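# Return three blocks and steel bar to green sheet

## Task

Move the three blocks lying loose on the bench in front of the green sheet back onto the sheet, and lay the round steel bar, which rolled off, back on the sheet next to the edge it rolled over; at the end no hand may be in contact with any block or the bar.

## Robot and tools

Robot: two arms, left_arm and right_arm, each ending in a five-finger hand (right_arm has a right hand, left_arm its mirror-image left hand). Their bases sit near (+0.007, +0.367, +0.002) m and (+0.010, -0.319, +0.001) m in the scene frame. A post stands behind the arms. Loose objects may occasionally get a brief nudge from outside.

Frames: the scene frame has its origin at table-top height midway between the nominal bases, +x out over the table, +z up, and left_arm on the +y side (arm names do not match image sides). Each arm reports its hand pose (end_effector_position in metres, end_effector_quat_wxyz) in its own base frame. Fixed cameras and the table use the scene frame. Motion offsets are along the current Hand target's own axes.

Hand point: a spot that moves with the palm, 0.05 m in front of it and 0.15 m out from the wrist face. Its +z runs along the straight fingers, +y out of the palm, +x across the palm away from the thumb on the right hand (toward the thumb on the left hand). Straight fingertips reach about 0.06-0.07 m past the point along +z, lying 0.06 m behind it along -y. A bracket on the little-finger side of the wrist protrudes and can strike things.

The 28-number row (every number in [-1, 1], always all 28, even if one arm is idle): left_arm dx, dy, dz, rx, ry, rz; left hand little, ring, middle, index, thumb_bend, thumb_turn, force_limit, speed; then the same 14 for right_arm. Pose numbers are offsets from the arm's Hand target as it stands when the action or move begins, not absolute poses; 1.0 equals 0.6 m of travel or 180 degrees, and rx, ry, rz form one rotation vector. All six zero means no new pose request for that arm. Finger numbers are targets: -1 open/straight, +1 curled; thumb_bend -1 straight to +1 bent; thumb_turn -1 beside the palm to +1 opposite the fingers. force_limit maps -1..+1 to roughly 0..10 N at the fingertip (0..15 N for both thumb motors); speed rises linearly to full at +0.48. There is no 'no change' value: to keep a hand as is, resend its last executed eight numbers (or, if none yet, hand_measured plus hand_force_limit and hand_speed).

Tools:
- execute_actions(actions, cameras): actions is a list of actions, each up to 15 rows at 1/30 s per row; a short action repeats its last row to step 15. Every row in an action counts from the action's start pose, so repeating an offset moves further. Empty actions returns camera images.
- move(target, speed, blend, blocking, cameras): drives each hand point in a straight line toward one row or a list of up to 15 rows; all rows are offsets from the same starting Hand targets. speed is path top speed in m/s (0.002 to 4.3, default 0.25; turning up to twice that in rad/s), one value or one per target. blend (m) rounds corners; 0 stops at each target. Paths end together and are capped at 10 s. No collision avoidance. Hand numbers of the first row go out immediately; later rows' hand numbers are sent on arrival once everything rests. blocking=false returns early while the move continues.
- wait(seconds 0-3600): lets time pass with no new commands; returns early if a move ends.
- stop(): brakes the running move.
- zoom_image(camera, region [x0, y0, x1, y1] pixels, max 504x504): enlarges part of the newest image of that camera.
- show_instructions(): shows the reference pages.
- finished_scene(scene 1): ends the scene irreversibly.
Cameras: cam_head_left, cam_head_right, cam_high, cam_low, cam_left_wrist, cam_right_wrist, all 896x504.

Results: robot state per arm, including Hand target (the last commanded pose after clipping; next offsets build on it), joint positions, velocities and torques, and per hand hand_measured, hand_stopped_by (moving, target, force, stalled, fault), hand_load_n (fingertip load, positive pushing open; a lost grip shows as load dropping near 0), hand_force_limit and hand_speed. A move adds a 'move:' line: done, off_target, moving, held or fault, plus limits such as paced (pose clipped) or held (steps withheld). Done or off_target says nothing about contact.

Behaviour to expect: the arm tracks loosely; it often stops 1-3 cm (sometimes 5 cm) short, usually low, without any contact; send the missing distance as a new offset. Orientation is clipped to 40 degrees from the measured one per step. A blocked arm keeps pressing until commanded back past its hand point.

Gripping: with thumb_turn fully in, the hand wraps objects about 0.035-0.065 m thick; thumb tip and index pad can pinch light items up to about 0.08 m. Close gently at speed -0.94 or lower. A motor only starts when its target changes by 0.002 or more; to squeeze harder raise force_limit and send a more closed target; to release send a target more open than hand_measured.

Avoid: dropping blocks or the bar even slightly, releasing moving objects, fast impacts, hard presses on the table or the heavy bar, anything falling or being left off the table (that fails the task), and any contact between the two arms or hands. Long stretched or loaded holds heat motors; a MOTOR HOT line warns, and at 100 °C the arm goes limp for 30-60 s. End with both hands clear of all objects.

Each tool is called after "Request:" as name(argument=value, ...), one argument or row to a line, values as JSON.

Reference images:

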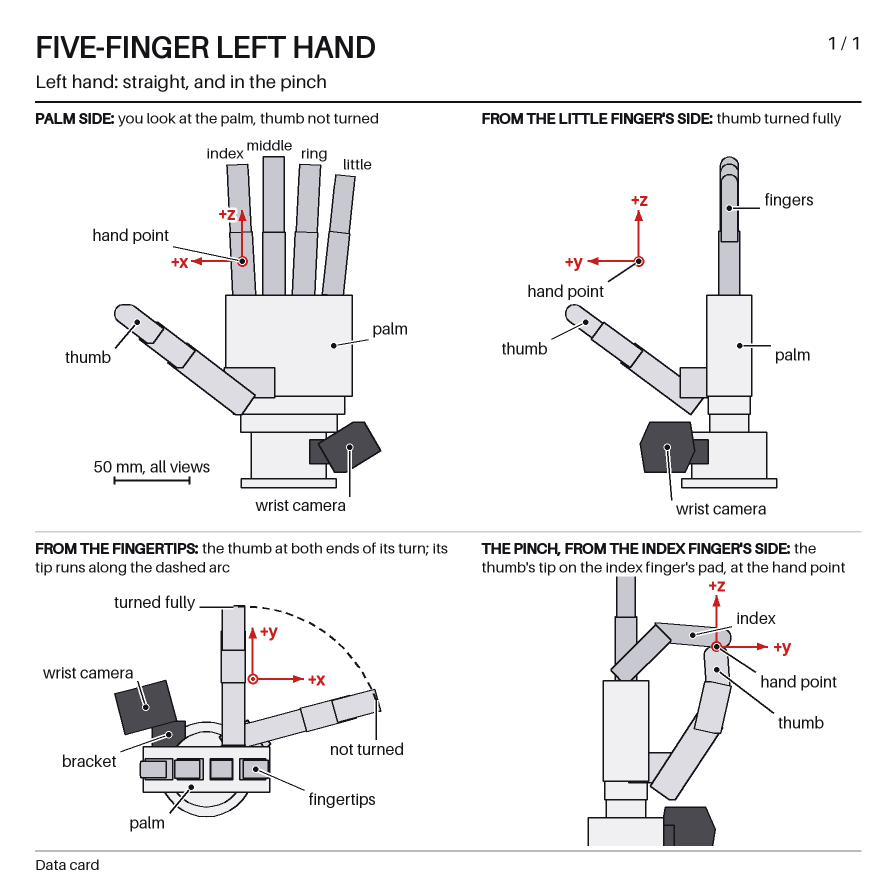

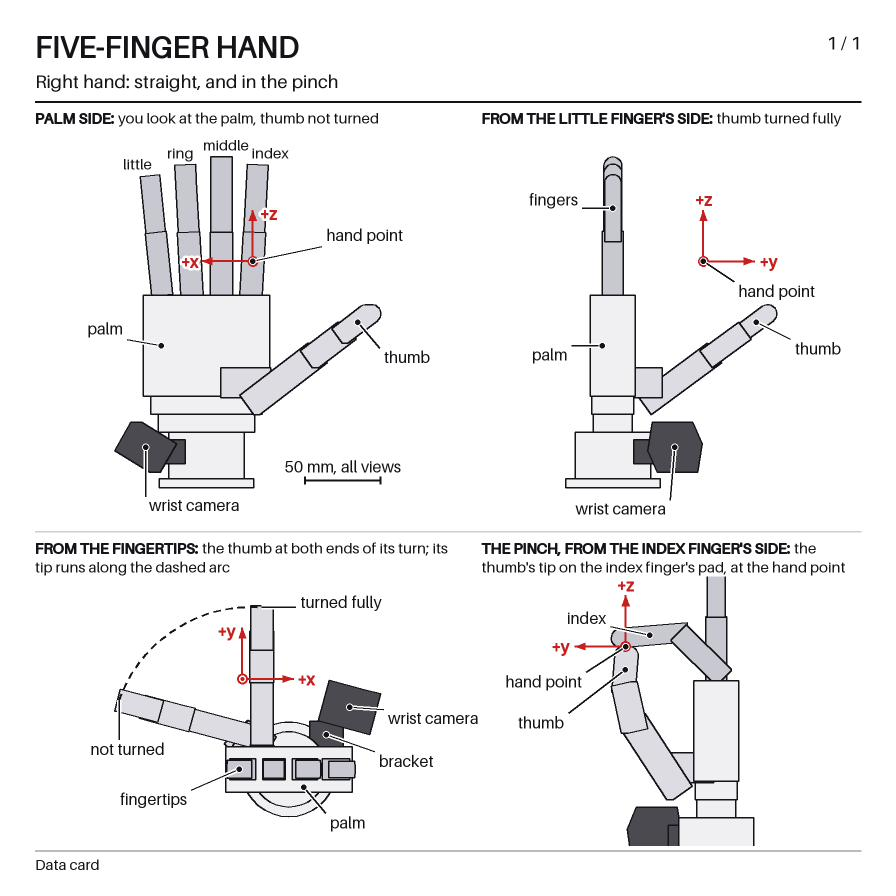

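## Session

Request:
execute_actions(
  actions=[],
)

Scene clock: 0.00 s.
left_arm: end_effector_position=(+0.2334, -0.2082, +0.2138) hand_measured=(-1.000, -1.000, -1.000, -1.000, -1.000, -1.000) hand_load_n=(+0.0, +0.0, +0.0, +0.0, +0.0, +0.0) hand_stopped_by=(target, target, target, target, target, target) hand_force_limit=0.00 hand_speed=-0.80 end_effector_quat_wxyz=(+0.339, +0.920, +0.051, -0.191) | right_arm: end_effector_position=(+0.5748, +0.0910, +0.1486) hand_measured=(-1.000, -1.000, -1.000, -1.000, -1.000, -1.000) hand_load_n=(+0.0, +0.0, +0.0, +0.0, +0.0, +0.0) hand_stopped_by=(target, target, target, target, target, target) hand_force_limit=0.00 hand_speed=-0.80 end_effector_quat_wxyz=(+0.106, -0.146, +0.951, -0.251)
Joint positions: left_arm=[-0.14 1.101 0.825 -1.607 0.749 -1.697] | right_arm=[0.229 1.687 1.461 -1.152 0.521 1.444]
Joint velocities: within noise
Joint torques (N m): no reading
Heat: left arm: hottest waist 26 °C; right arm: hottest wrist yaw 28 °C.
Hand target: left_arm +0.2388, -0.2089, +0.2205; +0.341, +0.921, +0.047, -0.183 | right_arm +0.5835, +0.0930, +0.1620; +0.121, -0.142, +0.950, -0.250

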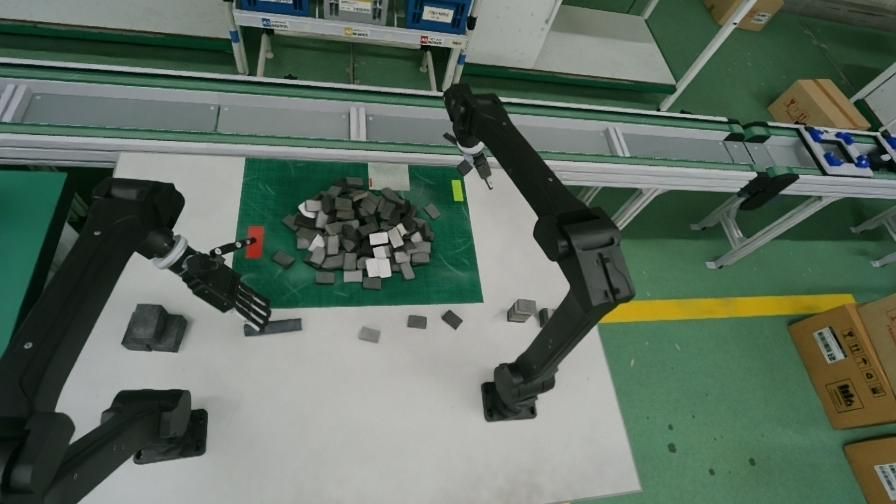

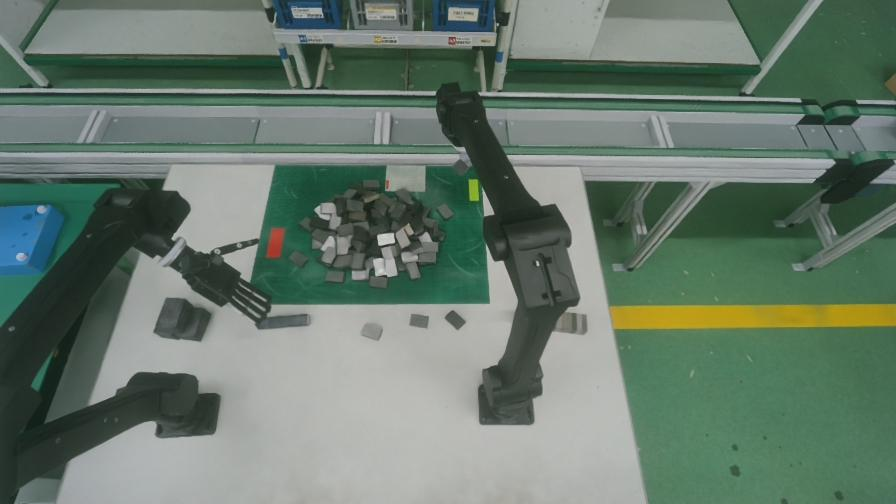

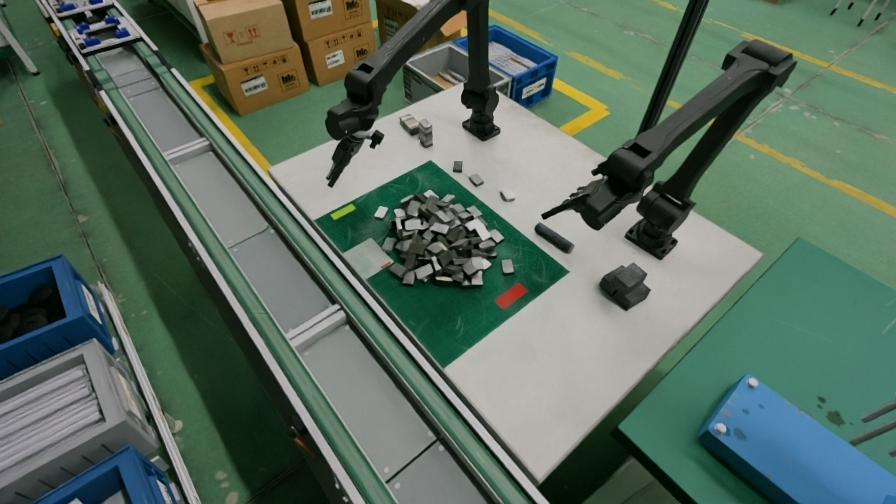

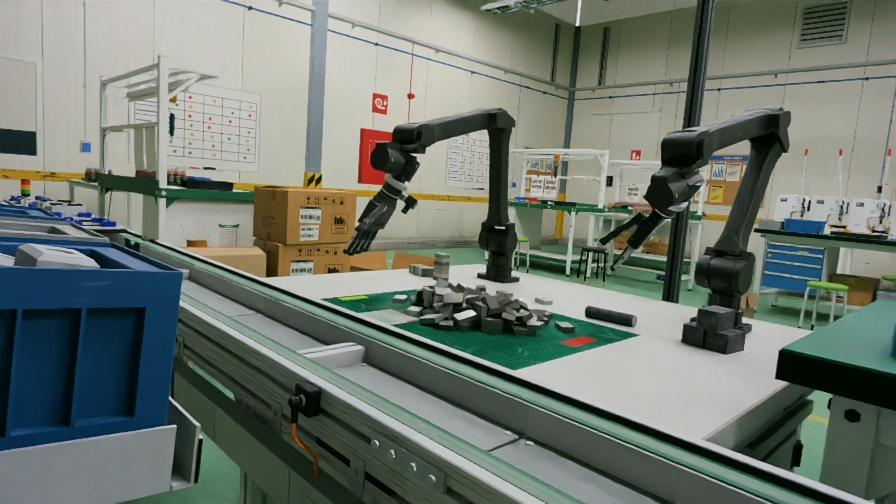

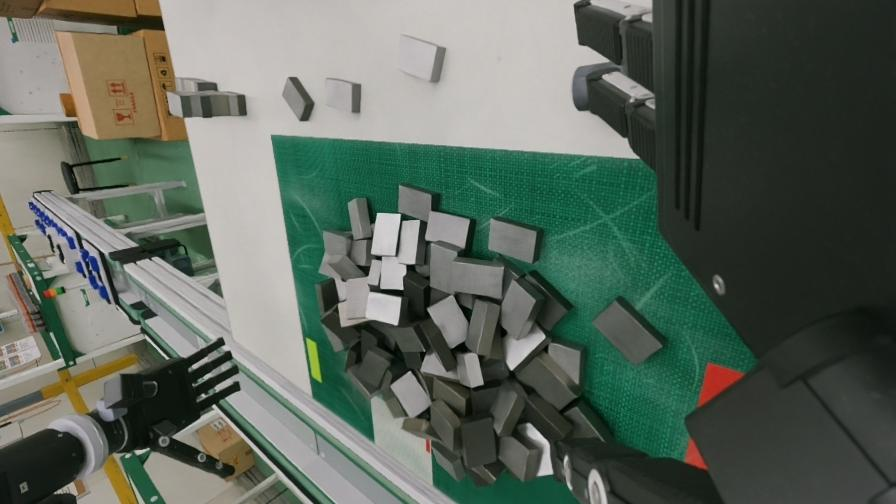

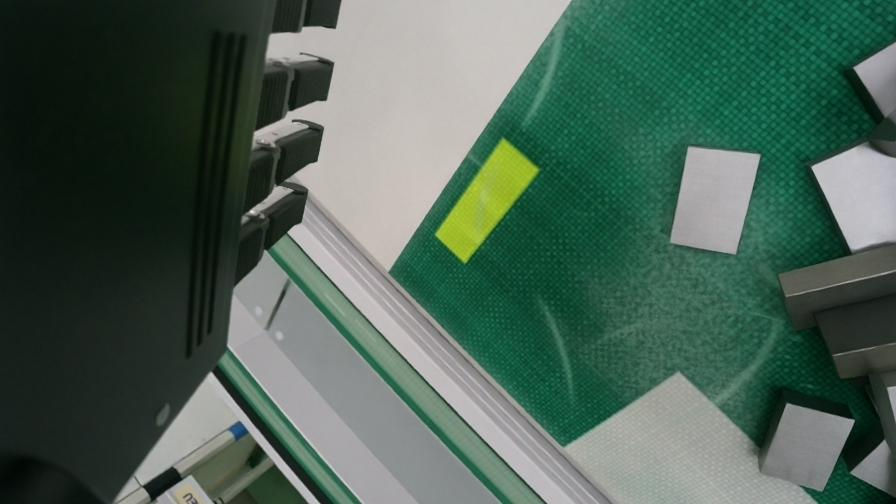

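Request:
zoom_image(
  camera="cam_head_right",
  region=[230, 260, 610, 440],
)

Request:
zoom_image(
  camera="cam_head_left",
  region=[230, 260, 610, 440],
)

Request:
zoom_image(
  camera="cam_high",
  region=[380, 80, 680, 330],
)

Request:
zoom_image(
  camera="cam_low",
  region=[320, 230, 780, 400],
)

Request:
zoom_image(
  camera="cam_left_wrist",
  region=[150, 0, 654, 300],
)

Scaled by 1.326 from the camera's image (finer frame: 1280x720).

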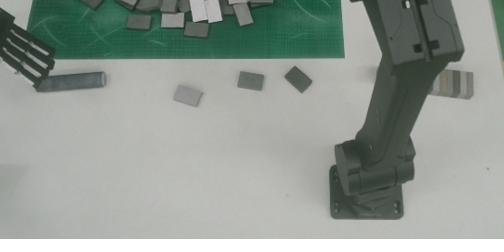

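Scaled by 1.326 from the camera's image (finer frame: 1280x720).

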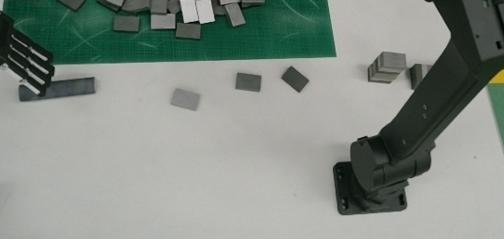

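Scaled by 1.680 from the camera's image (finer frame: 1280x720).

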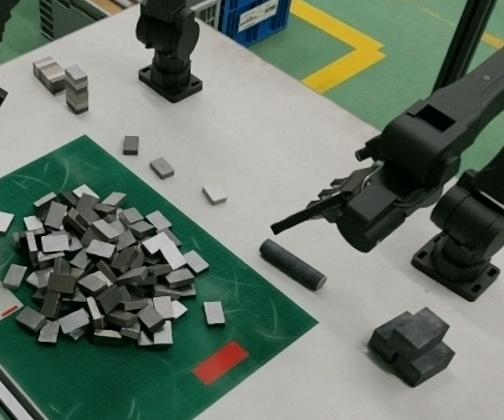

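Scaled by 1.096 from the camera's image (finer frame: 1280x720).

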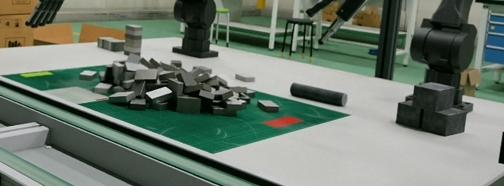

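Scaled by 1.000.

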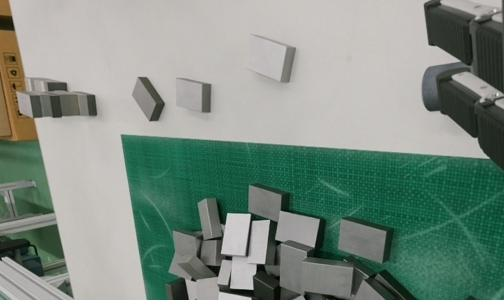

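Request:
zoom_image(
  camera="cam_right_wrist",
  region=[380, 100, 580, 300],
)

Request:
zoom_image(
  camera="cam_low",
  region=[540, 290, 660, 370],
)

Request:
zoom_image(
  camera="cam_left_wrist",
  region=[260, 20, 460, 170],
)

Scaled by 2.520 from the camera's image (finer frame: 1280x720).

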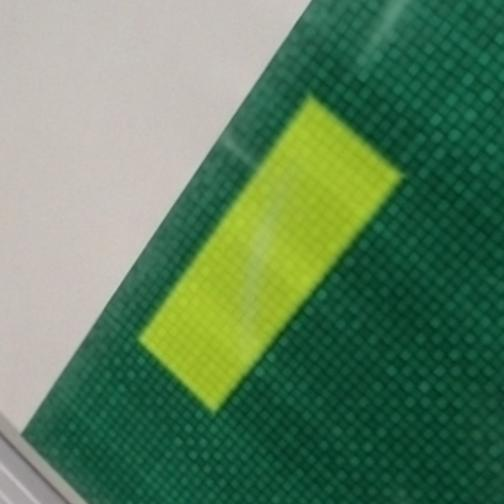

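Scaled by 4.200 from the camera's image (finer frame: 1280x720).

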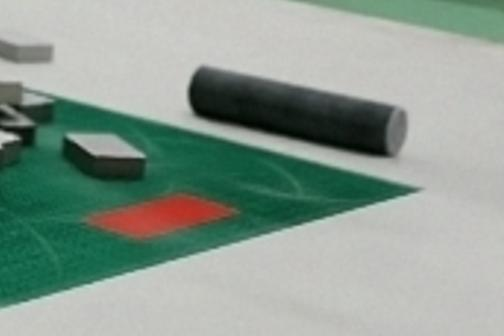

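Scaled by 2.520 from the camera's image (finer frame: 1280x720).

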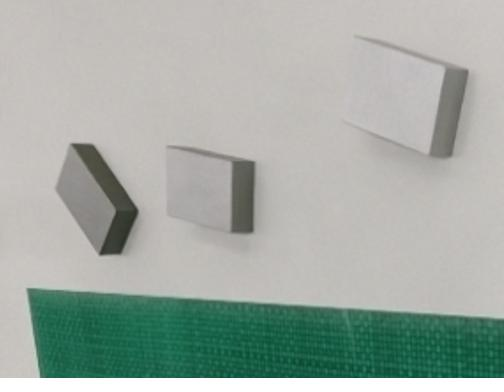

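Request:
move(
  target=[
    [-0.207,0.149,0.286,0.271,-0.082,0.502,-1,-1,-1,-1,-1,-1,0,-0.8,0,0,0,0,0,0,-1,-1,-1,-1,-1,-1,0,-0.8],
  ],
  speed=0.25,
  cameras=["cam_head_right","cam_high","cam_low","cam_left_wrist"],
)

Scene clock: 158.07 s.
left_arm: end_effector_position=(+0.0840, -0.3664, +0.1866) hand_measured=(-1.000, -1.000, -1.000, -1.000, -1.000, -1.000) hand_load_n=(+0.0, +0.0, +0.0, +0.0, +0.0, +0.0) hand_stopped_by=(target, target, target, target, target, target) hand_force_limit=0.00 hand_speed=-0.80 end_effector_quat_wxyz=(-0.007, +0.714, -0.700, -0.022) | right_arm: end_effector_position=(+0.5748, +0.0910, +0.1486) hand_measured=(-1.000, -1.000, -1.000, -1.000, -1.000, -1.000) hand_load_n=(+0.0, +0.0, +0.0, +0.0, -0.5, +0.0) hand_stopped_by=(target, target, target, target, target, target) hand_force_limit=0.00 hand_speed=-0.80 end_effector_quat_wxyz=(+0.106, -0.146, +0.951, -0.251)
Joint positions: left_arm=[-1.162 1.334 1.176 -1.458 0.004 -1.181] | right_arm=[0.229 1.687 1.461 -1.152 0.521 1.444]
Joint torques (N m): left_arm=[-1.85 -9.11 12.12 0.31 -0.02 0.15] | right_arm=[1.67 -10.81 12.38 1.05 0.42 0.14]
Heat: left arm: hottest elbow 34 °C; right arm: hottest elbow 34 °C.
Hand target: left_arm +0.0901, -0.3833, +0.2007; +0.001, +0.707, -0.708, +0.000 | right_arm +0.5835, +0.0930, +0.1620; +0.121, -0.142, +0.950, -0.250
Off the commanded pose: left_arm 0.023 m, 3 deg | right_arm 0.016 m, 2 deg.
move: off_target (left_arm)
cam_left_wrist: T_world_to_cam=[[0.95918, -0.28278, -0.00368, -0.18257], [-0.23159, -0.79287, 0.56366, -0.38773], [-0.16231, -0.5398, -0.826, 0.08034]] pos_world=[0.09836, -0.31568, 0.28424]

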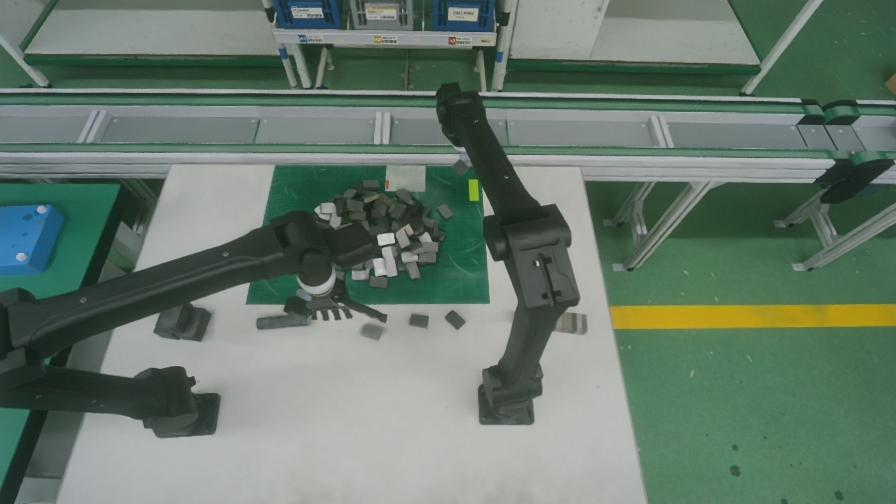

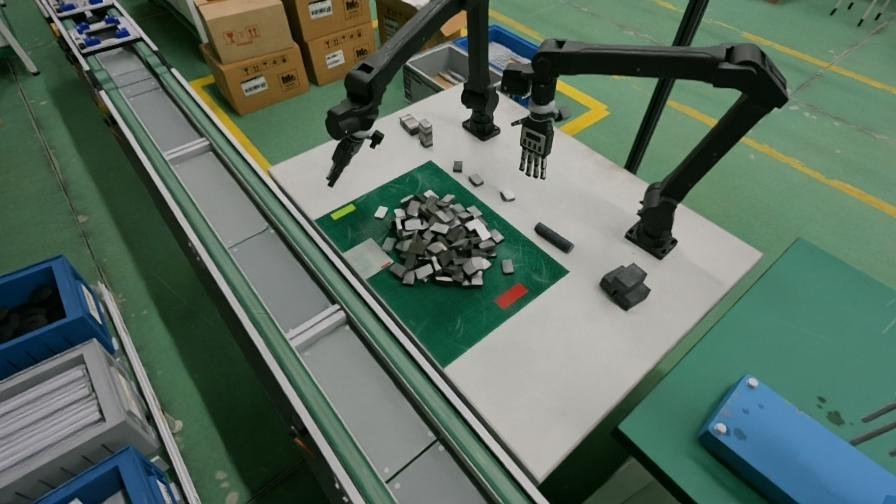

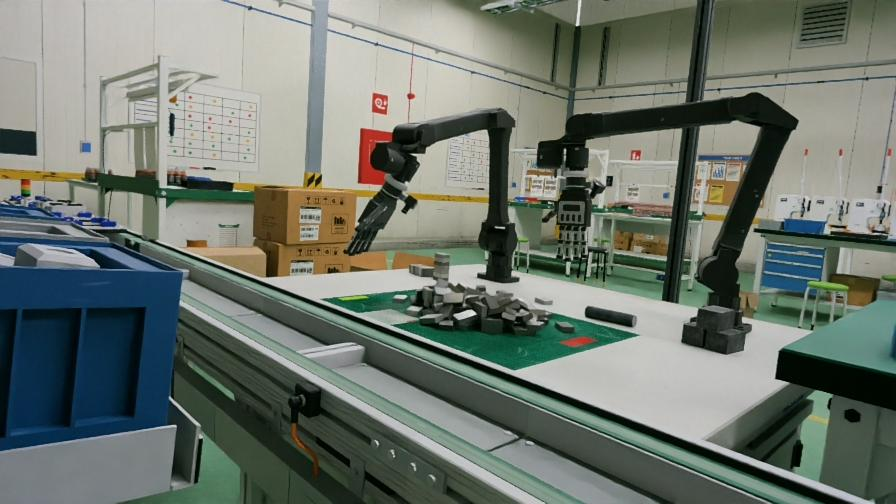

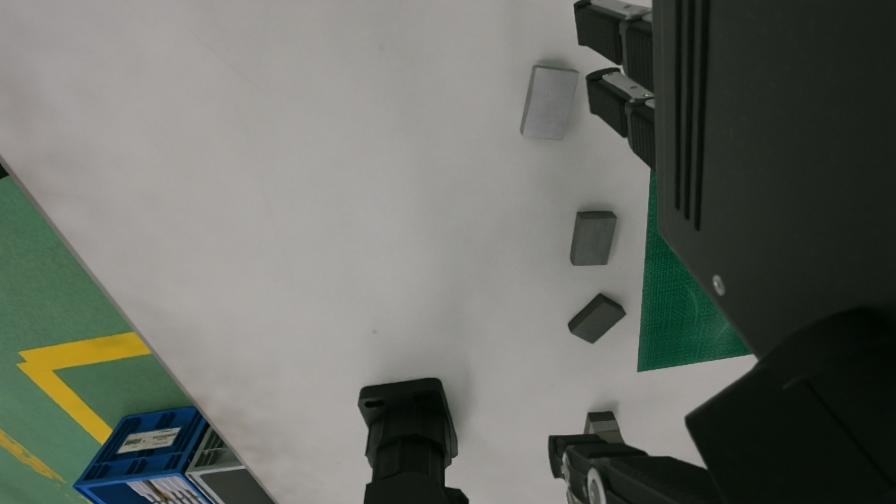

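Request:
move(
  target=[
    [0.083,0.062,0.143,0,0,0,-1,-1,-1,-1,-1,-1,0,-0.8,0,0,0,0,0,0,-1,-1,-1,-1,-1,-1,0,-0.8],
  ],
  speed=0.2,
  cameras=["cam_head_right","cam_high","cam_low","cam_left_wrist"],
)

Scene clock: 176.70 s.
left_arm: end_effector_position=(+0.0534, -0.4291, +0.1153) hand_measured=(-1.000, -1.000, -1.000, -1.000, -1.000, -1.000) hand_load_n=(+0.0, +0.0, +0.0, +0.0, +0.0, +0.0) hand_stopped_by=(target, target, target, target, target, target) hand_force_limit=0.00 hand_speed=-0.80 end_effector_quat_wxyz=(-0.001, +0.703, -0.711, -0.005) | right_arm: end_effector_position=(+0.5748, +0.0910, +0.1486) hand_measured=(-1.000, -1.000, -1.000, -1.000, -1.000, -1.000) hand_load_n=(+0.0, +0.0, +0.0, +0.0, +0.0, +0.0) hand_stopped_by=(target, target, target, target, target, target) hand_force_limit=0.00 hand_speed=-0.80 end_effector_quat_wxyz=(+0.106, -0.146, +0.951, -0.251)
Joint positions: left_arm=[-1.29 1.489 1.141 -1.234 0.003 -1.278] | right_arm=[0.229 1.687 1.461 -1.152 0.521 1.444]
Joint torques (N m): left_arm=[-1.55 -11.81 8.24 0.43 0.04 -0.23] | right_arm=[1.73 -10.93 12.41 0.95 0.41 0.14]
Heat: left arm: hottest elbow 35 °C; right arm: hottest elbow 34 °C.
Hand target: left_arm +0.0528, -0.4330, +0.1149; +0.000, +0.707, -0.708, +0.000 | right_arm +0.5835, +0.0930, +0.1620; +0.121, -0.142, +0.950, -0.250
Off the commanded pose: left_arm 0.004 m, 1 deg | right_arm 0.016 m, 2 deg.
move: done
cam_left_wrist: T_world_to_cam=[[0.94973, -0.31244, 0.01997, -0.18613], [-0.26461, -0.76698, 0.58457, -0.3939], [-0.16732, -0.56047, -0.8111, -0.02767]] pos_world=[0.06791, -0.37577, 0.21153]

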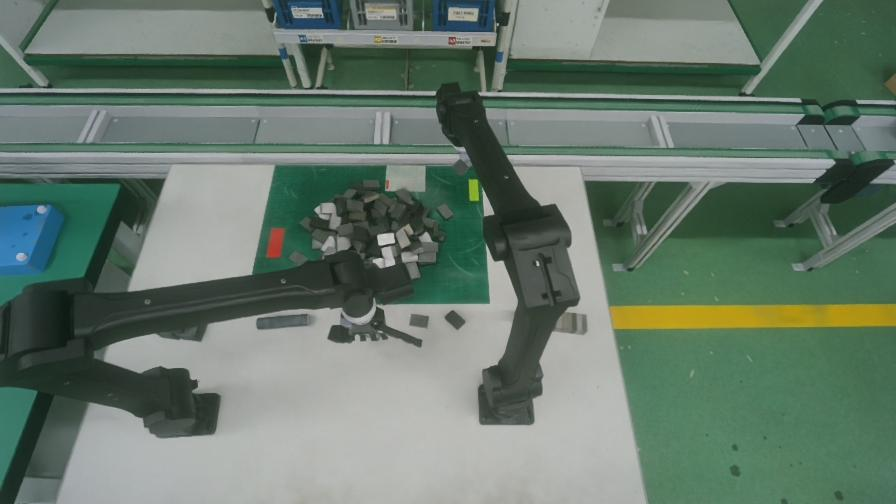

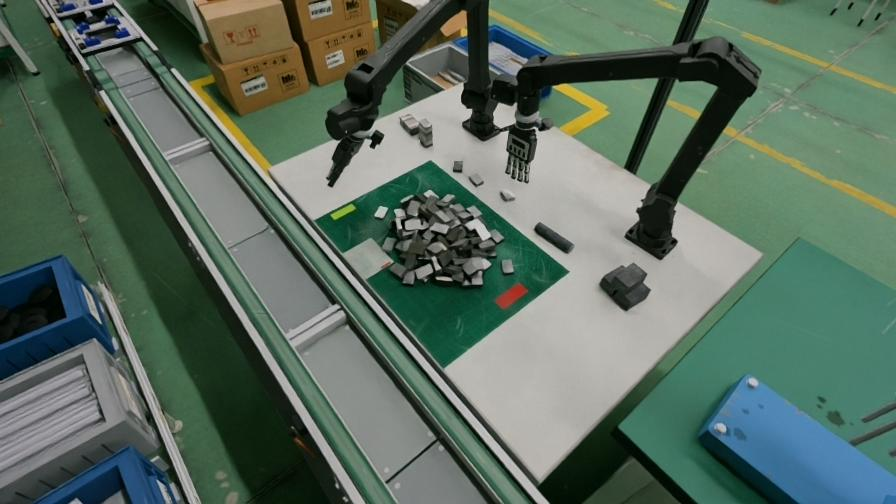

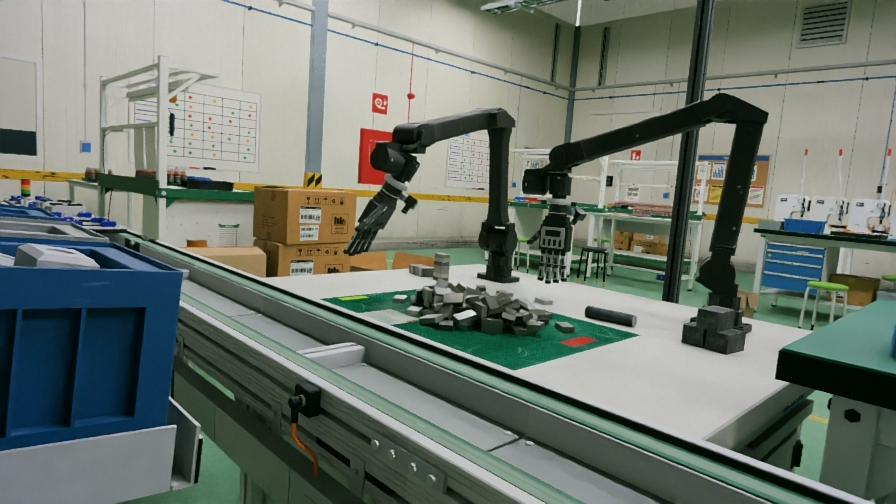

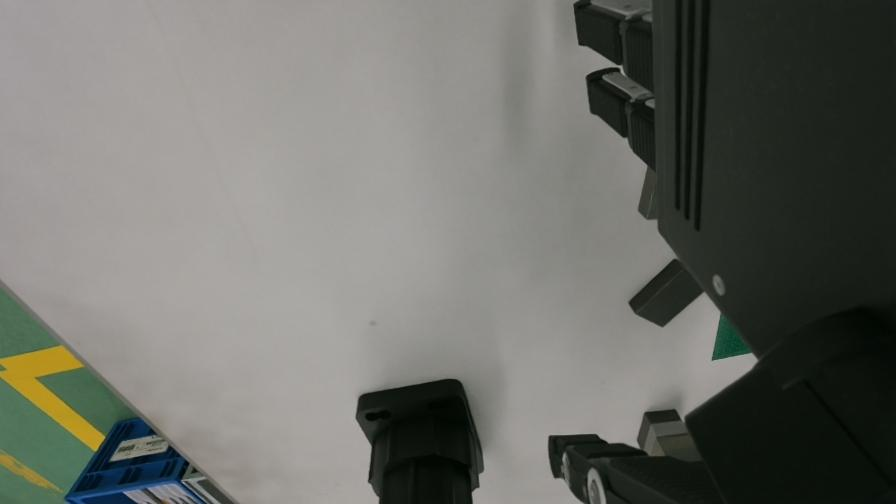

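Request:
move(
  target=[
    [0,0,0.068,0,0,0,-1,-1,-1,-1,-1,-1,0,-0.8,0,0,0,0,0,0,-1,-1,-1,-1,-1,-1,0,-0.8],
  ],
  speed=0.08,
  cameras=["cam_head_right","cam_high","cam_low","cam_left_wrist"],
)

Request:
zoom_image(
  camera="cam_high",
  region=[430, 110, 580, 210],
)

Request:
zoom_image(
  camera="cam_low",
  region=[480, 200, 660, 340],
)

Scene clock: 189.13 s.
left_arm: end_effector_position=(+0.0538, -0.4306, +0.0787) hand_measured=(-1.000, -1.000, -1.000, -1.000, -1.000, -1.000) hand_load_n=(+0.0, +0.0, +0.0, +0.0, +0.0, +0.0) hand_stopped_by=(target, target, target, target, target, target) hand_force_limit=0.00 hand_speed=-0.80 end_effector_quat_wxyz=(+0.001, +0.703, -0.711, -0.001) | right_arm: end_effector_position=(+0.5748, +0.0910, +0.1486) hand_measured=(-1.000, -1.000, -1.000, -1.000, -1.000, -1.000) hand_load_n=(+0.0, +0.0, +0.0, +0.0, +0.0, -0.5) hand_stopped_by=(target, target, target, target, target, target) hand_force_limit=0.00 hand_speed=-0.80 end_effector_quat_wxyz=(+0.106, -0.146, +0.951, -0.251)
Joint positions: left_arm=[-1.29 1.525 1.077 -1.123 0.003 -1.279] | right_arm=[0.229 1.687 1.461 -1.152 0.521 1.444]
Joint torques (N m): left_arm=[-1.67 -11.46 7.75 0.47 0.03 -0.21] | right_arm=[1.73 -10.87 12.41 0.98 0.42 0.15]
Heat: left arm: hottest elbow 33 °C; right arm: hottest elbow 34 °C.
Hand target: left_arm +0.0528, -0.4330, +0.0741; +0.000, +0.707, -0.707, +0.000 | right_arm +0.5835, +0.0930, +0.1620; +0.121, -0.142, +0.950, -0.250
Off the commanded pose: left_arm 0.005 m, 1 deg | right_arm 0.016 m, 2 deg.
move: done
cam_left_wrist: T_world_to_cam=[[0.94991, -0.31145, 0.02582, -0.18642], [-0.26571, -0.76137, 0.59137, -0.37156], [-0.16453, -0.56861, -0.80599, -0.06218]] pos_world=[0.06812, -0.37631, 0.17443]

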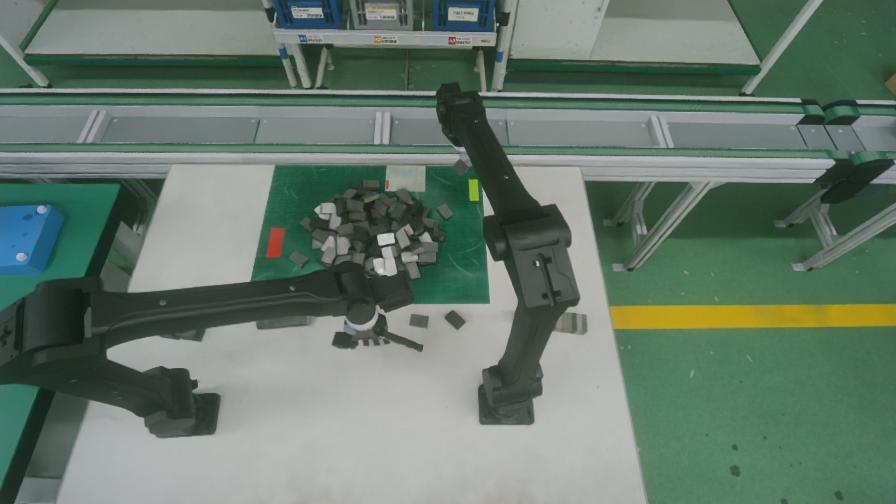

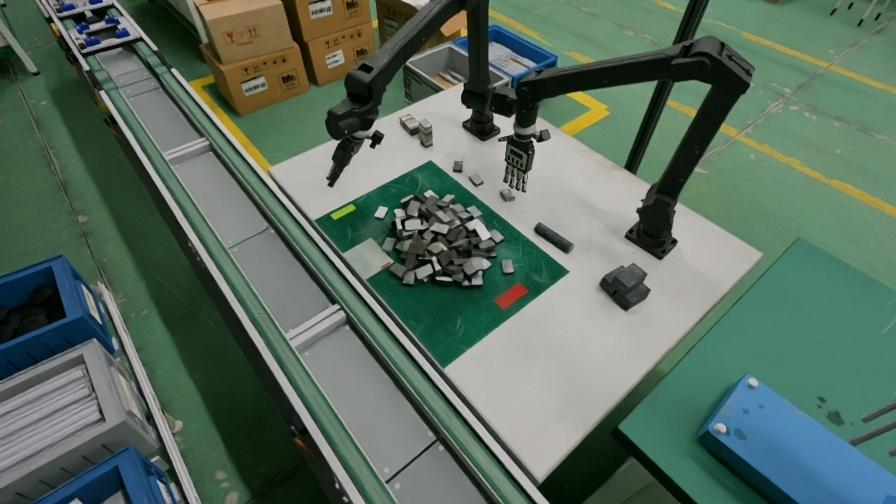

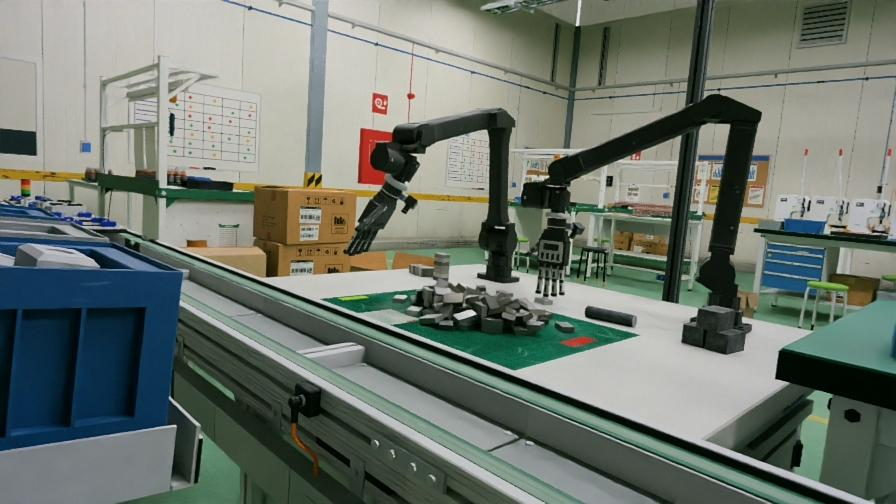

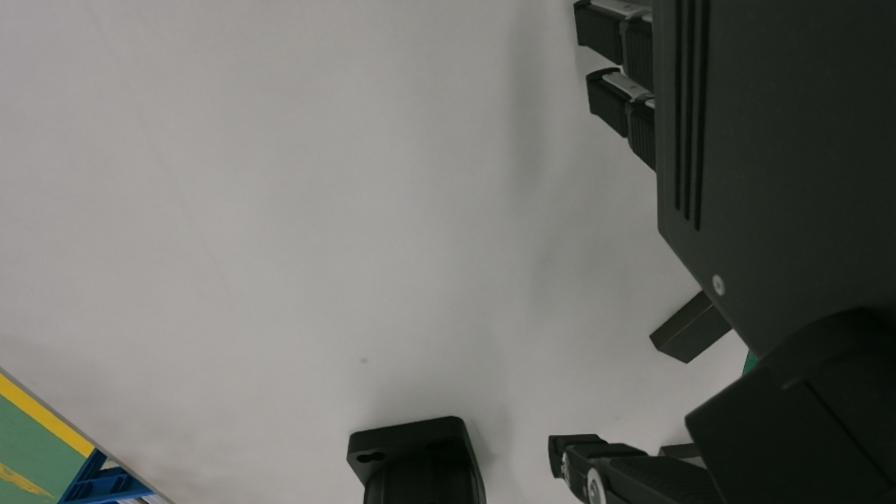

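Scaled by 3.360 from the camera's image (finer frame: 1280x720).

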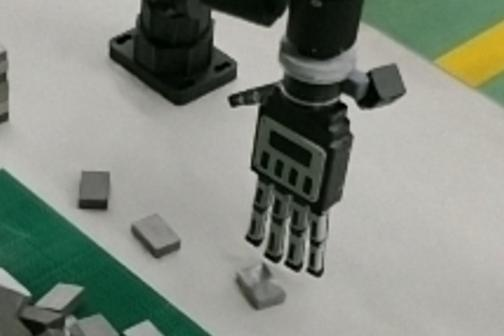

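Scaled by 2.800 from the camera's image (finer frame: 1280x720).

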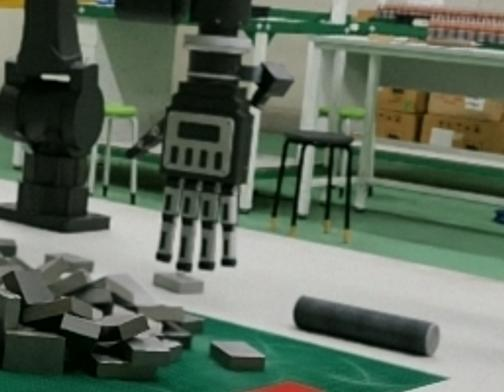

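Request:
move(
  target=[
    [-0.02,0,0.01,0,0,0,-1,-1,-1,-1,-1,-1,0,-0.8,0,0,0,0,0,0,-1,-1,-1,-1,-1,-1,0,-0.8],
    [-0.015,-0.1,0.01,0,0,0,-1,-1,-1,-1,-1,-1,0,-0.8,0,0,0,0,0,0,-1,-1,-1,-1,-1,-1,0,-0.8],
  ],
  speed=0.05,
  cameras=["cam_head_left","cam_high","cam_low"],
)

Request:
zoom_image(
  camera="cam_high",
  region=[430, 110, 580, 210],
)

Scene clock: 213.60 s.
left_arm: end_effector_position=(+0.0985, -0.4138, +0.0678) hand_measured=(-1.000, -1.000, -1.000, -1.000, -1.000, -1.000) hand_load_n=(+0.0, +0.0, -1.5, +0.0, +0.0, +0.0) hand_stopped_by=(target, target, target, target, target, target) hand_force_limit=0.00 hand_speed=-0.80 end_effector_quat_wxyz=(+0.002, +0.705, -0.709, -0.006) | right_arm: end_effector_position=(+0.5748, +0.0910, +0.1486) hand_measured=(-1.000, -1.000, -1.000, -1.000, -1.000, -1.000) hand_load_n=(+0.0, +0.0, +0.0, +0.0, +0.0, +0.0) hand_stopped_by=(target, target, target, target, target, target) hand_force_limit=0.00 hand_speed=-0.80 end_effector_quat_wxyz=(+0.106, -0.146, +0.951, -0.251)
Joint positions: left_arm=[-1.173 1.54 1.062 -1.102 0.008 -1.168] | right_arm=[0.229 1.687 1.461 -1.152 0.521 1.444]
Joint torques (N m): left_arm=[-0.03 -9.82 10.37 0.16 -0.18 0.11] | right_arm=[1.79 -10.87 12.41 1.05 0.41 0.15]
Heat: left arm: hottest elbow 34 °C; right arm: hottest elbow 35 °C.
Hand target: left_arm +0.1127, -0.4241, +0.0681; +0.000, +0.707, -0.708, +0.000 | right_arm +0.5835, +0.0930, +0.1620; +0.121, -0.142, +0.950, -0.250
Off the commanded pose: left_arm 0.018 m, 1 deg | right_arm 0.016 m, 2 deg.
move: off_target (left_arm)

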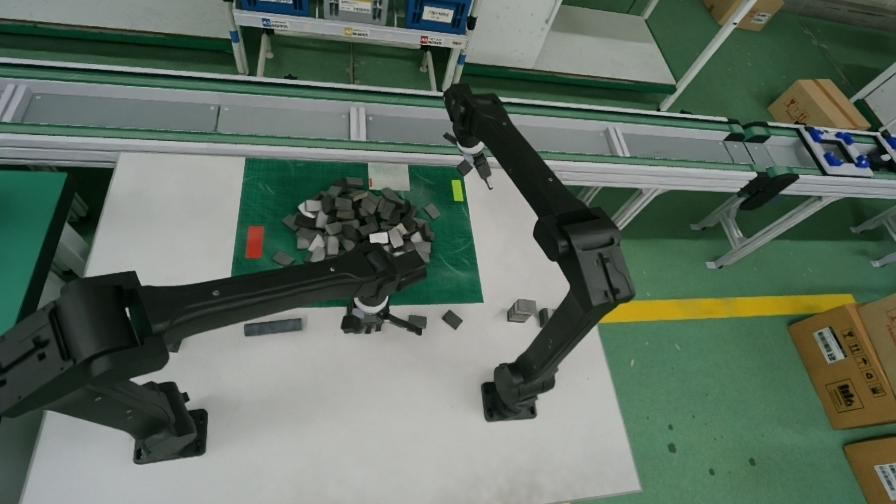

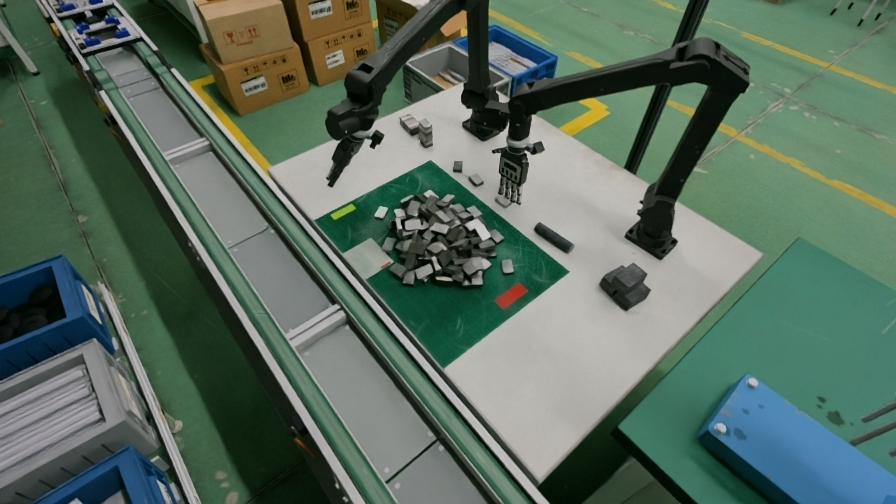

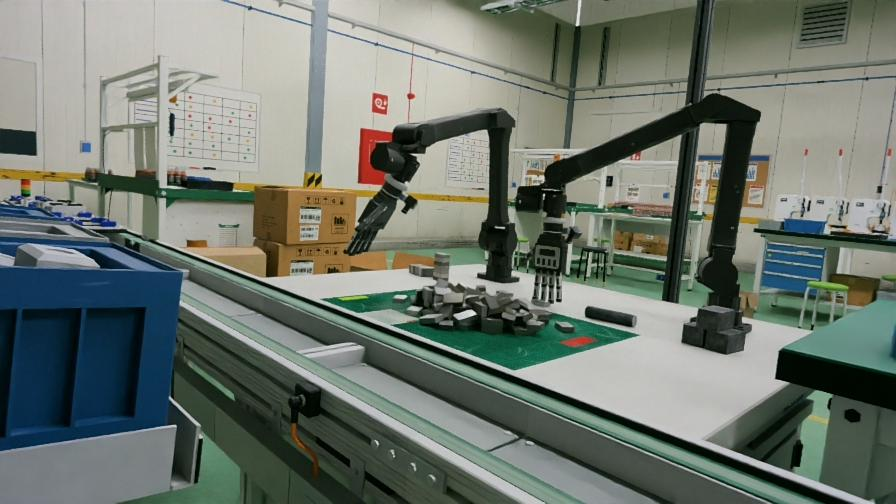

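Scaled by 3.360 from the camera's image (finer frame: 1280x720).

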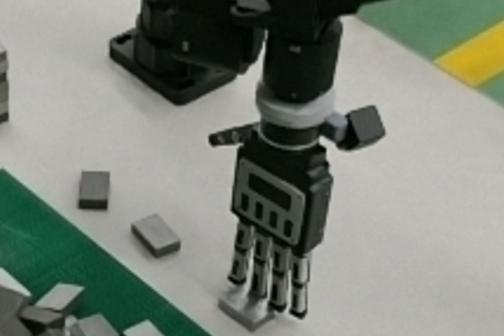

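Request:
move(
  target=[
    [0.005,0,-0.01,0,0,0,-1,-1,-1,-1,-1,-1,0,-0.8,0,0,0,0,0,0,-1,-1,-1,-1,-1,-1,0,-0.8],
    [0.01,-0.104,-0.01,0,0,0,-1,-1,-1,-1,-1,-1,0,-0.8,0,0,0,0,0,0,-1,-1,-1,-1,-1,-1,0,-0.8],
  ],
  speed=0.05,
  cameras=["cam_head_left","cam_high","cam_low"],
)

Request:
zoom_image(
  camera="cam_high",
  region=[430, 110, 580, 230],
)

Scene clock: 225.03 s.
left_arm: end_effector_position=(+0.1612, -0.4204, +0.0689) hand_measured=(-1.000, -1.000, -1.000, -1.000, -1.000, -1.000) hand_load_n=(+0.0, +0.0, -1.0, +0.0, +0.0, +0.0) hand_stopped_by=(target, target, target, target, target, target) hand_force_limit=0.00 hand_speed=-0.80 end_effector_quat_wxyz=(+0.002, +0.708, -0.707, -0.008) | right_arm: end_effector_position=(+0.5748, +0.0910, +0.1486) hand_measured=(-1.000, -1.000, -1.000, -1.000, -1.000, -1.000) hand_load_n=(+0.0, +0.0, +0.0, -0.5, +0.0, +0.0) hand_stopped_by=(target, target, target, target, target, target) hand_force_limit=0.00 hand_speed=-0.80 end_effector_quat_wxyz=(+0.106, -0.146, +0.951, -0.251)
Joint positions: left_arm=[-1.05 1.622 1.165 -1.127 0.008 -1.051] | right_arm=[0.229 1.687 1.461 -1.152 0.521 1.444]
Joint torques (N m): left_arm=[-0.32 -11.63 10.96 -0.23 -0.17 0.14] | right_arm=[1.55 -10.81 12.4 1.06 0.41 0.14]
Heat: left arm: hottest elbow 33 °C; right arm: hottest elbow 35 °C.
Hand target: left_arm +0.1753, -0.4302, +0.0741; +0.000, +0.707, -0.708, +0.000 | right_arm +0.5835, +0.0930, +0.1620; +0.121, -0.142, +0.950, -0.250
Off the commanded pose: left_arm 0.018 m, 1 deg | right_arm 0.016 m, 2 deg.
move: off_target (left_arm)

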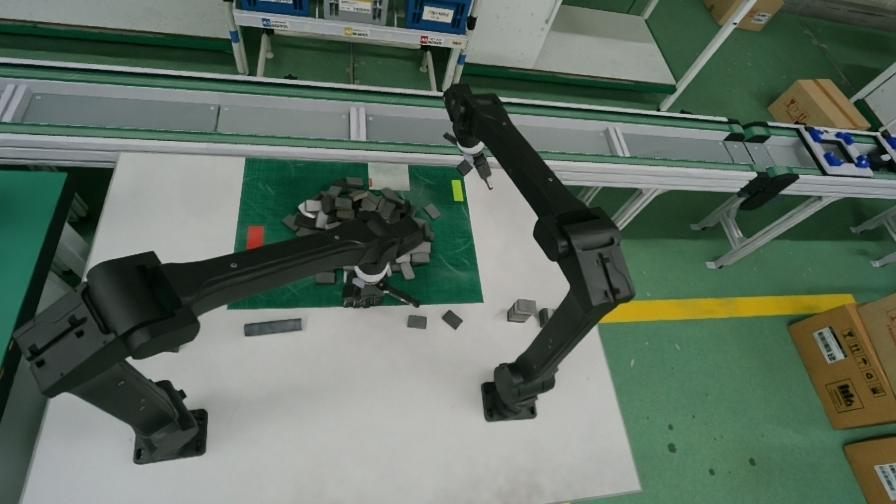

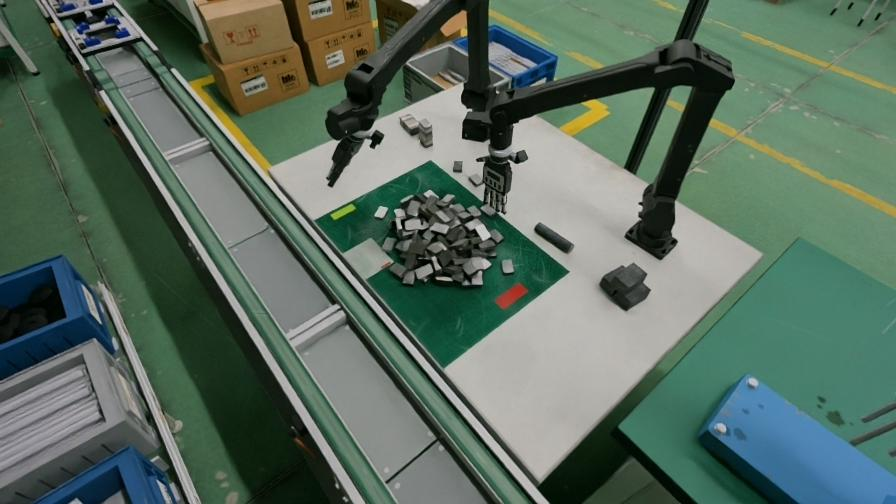

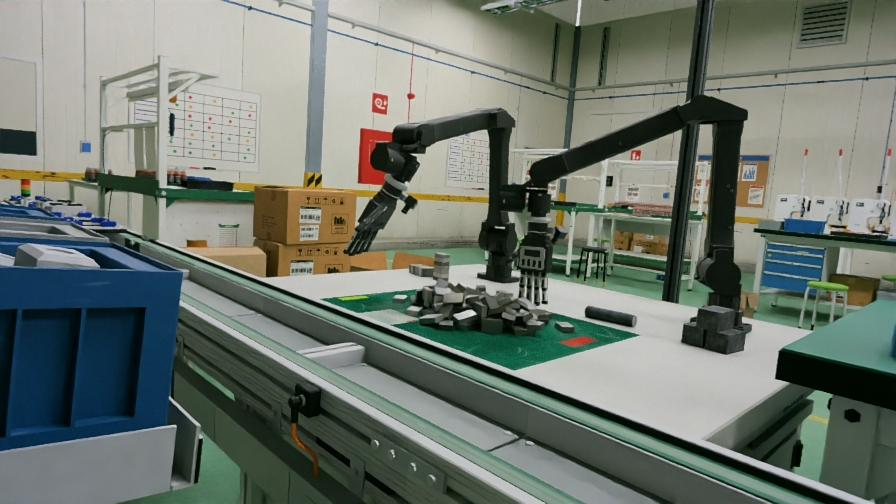

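Scaled by 3.360 from the camera's image (finer frame: 1280x720).

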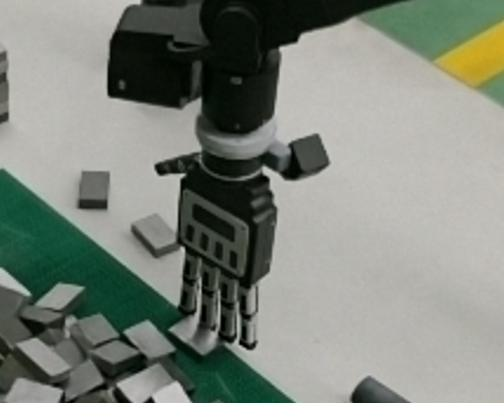

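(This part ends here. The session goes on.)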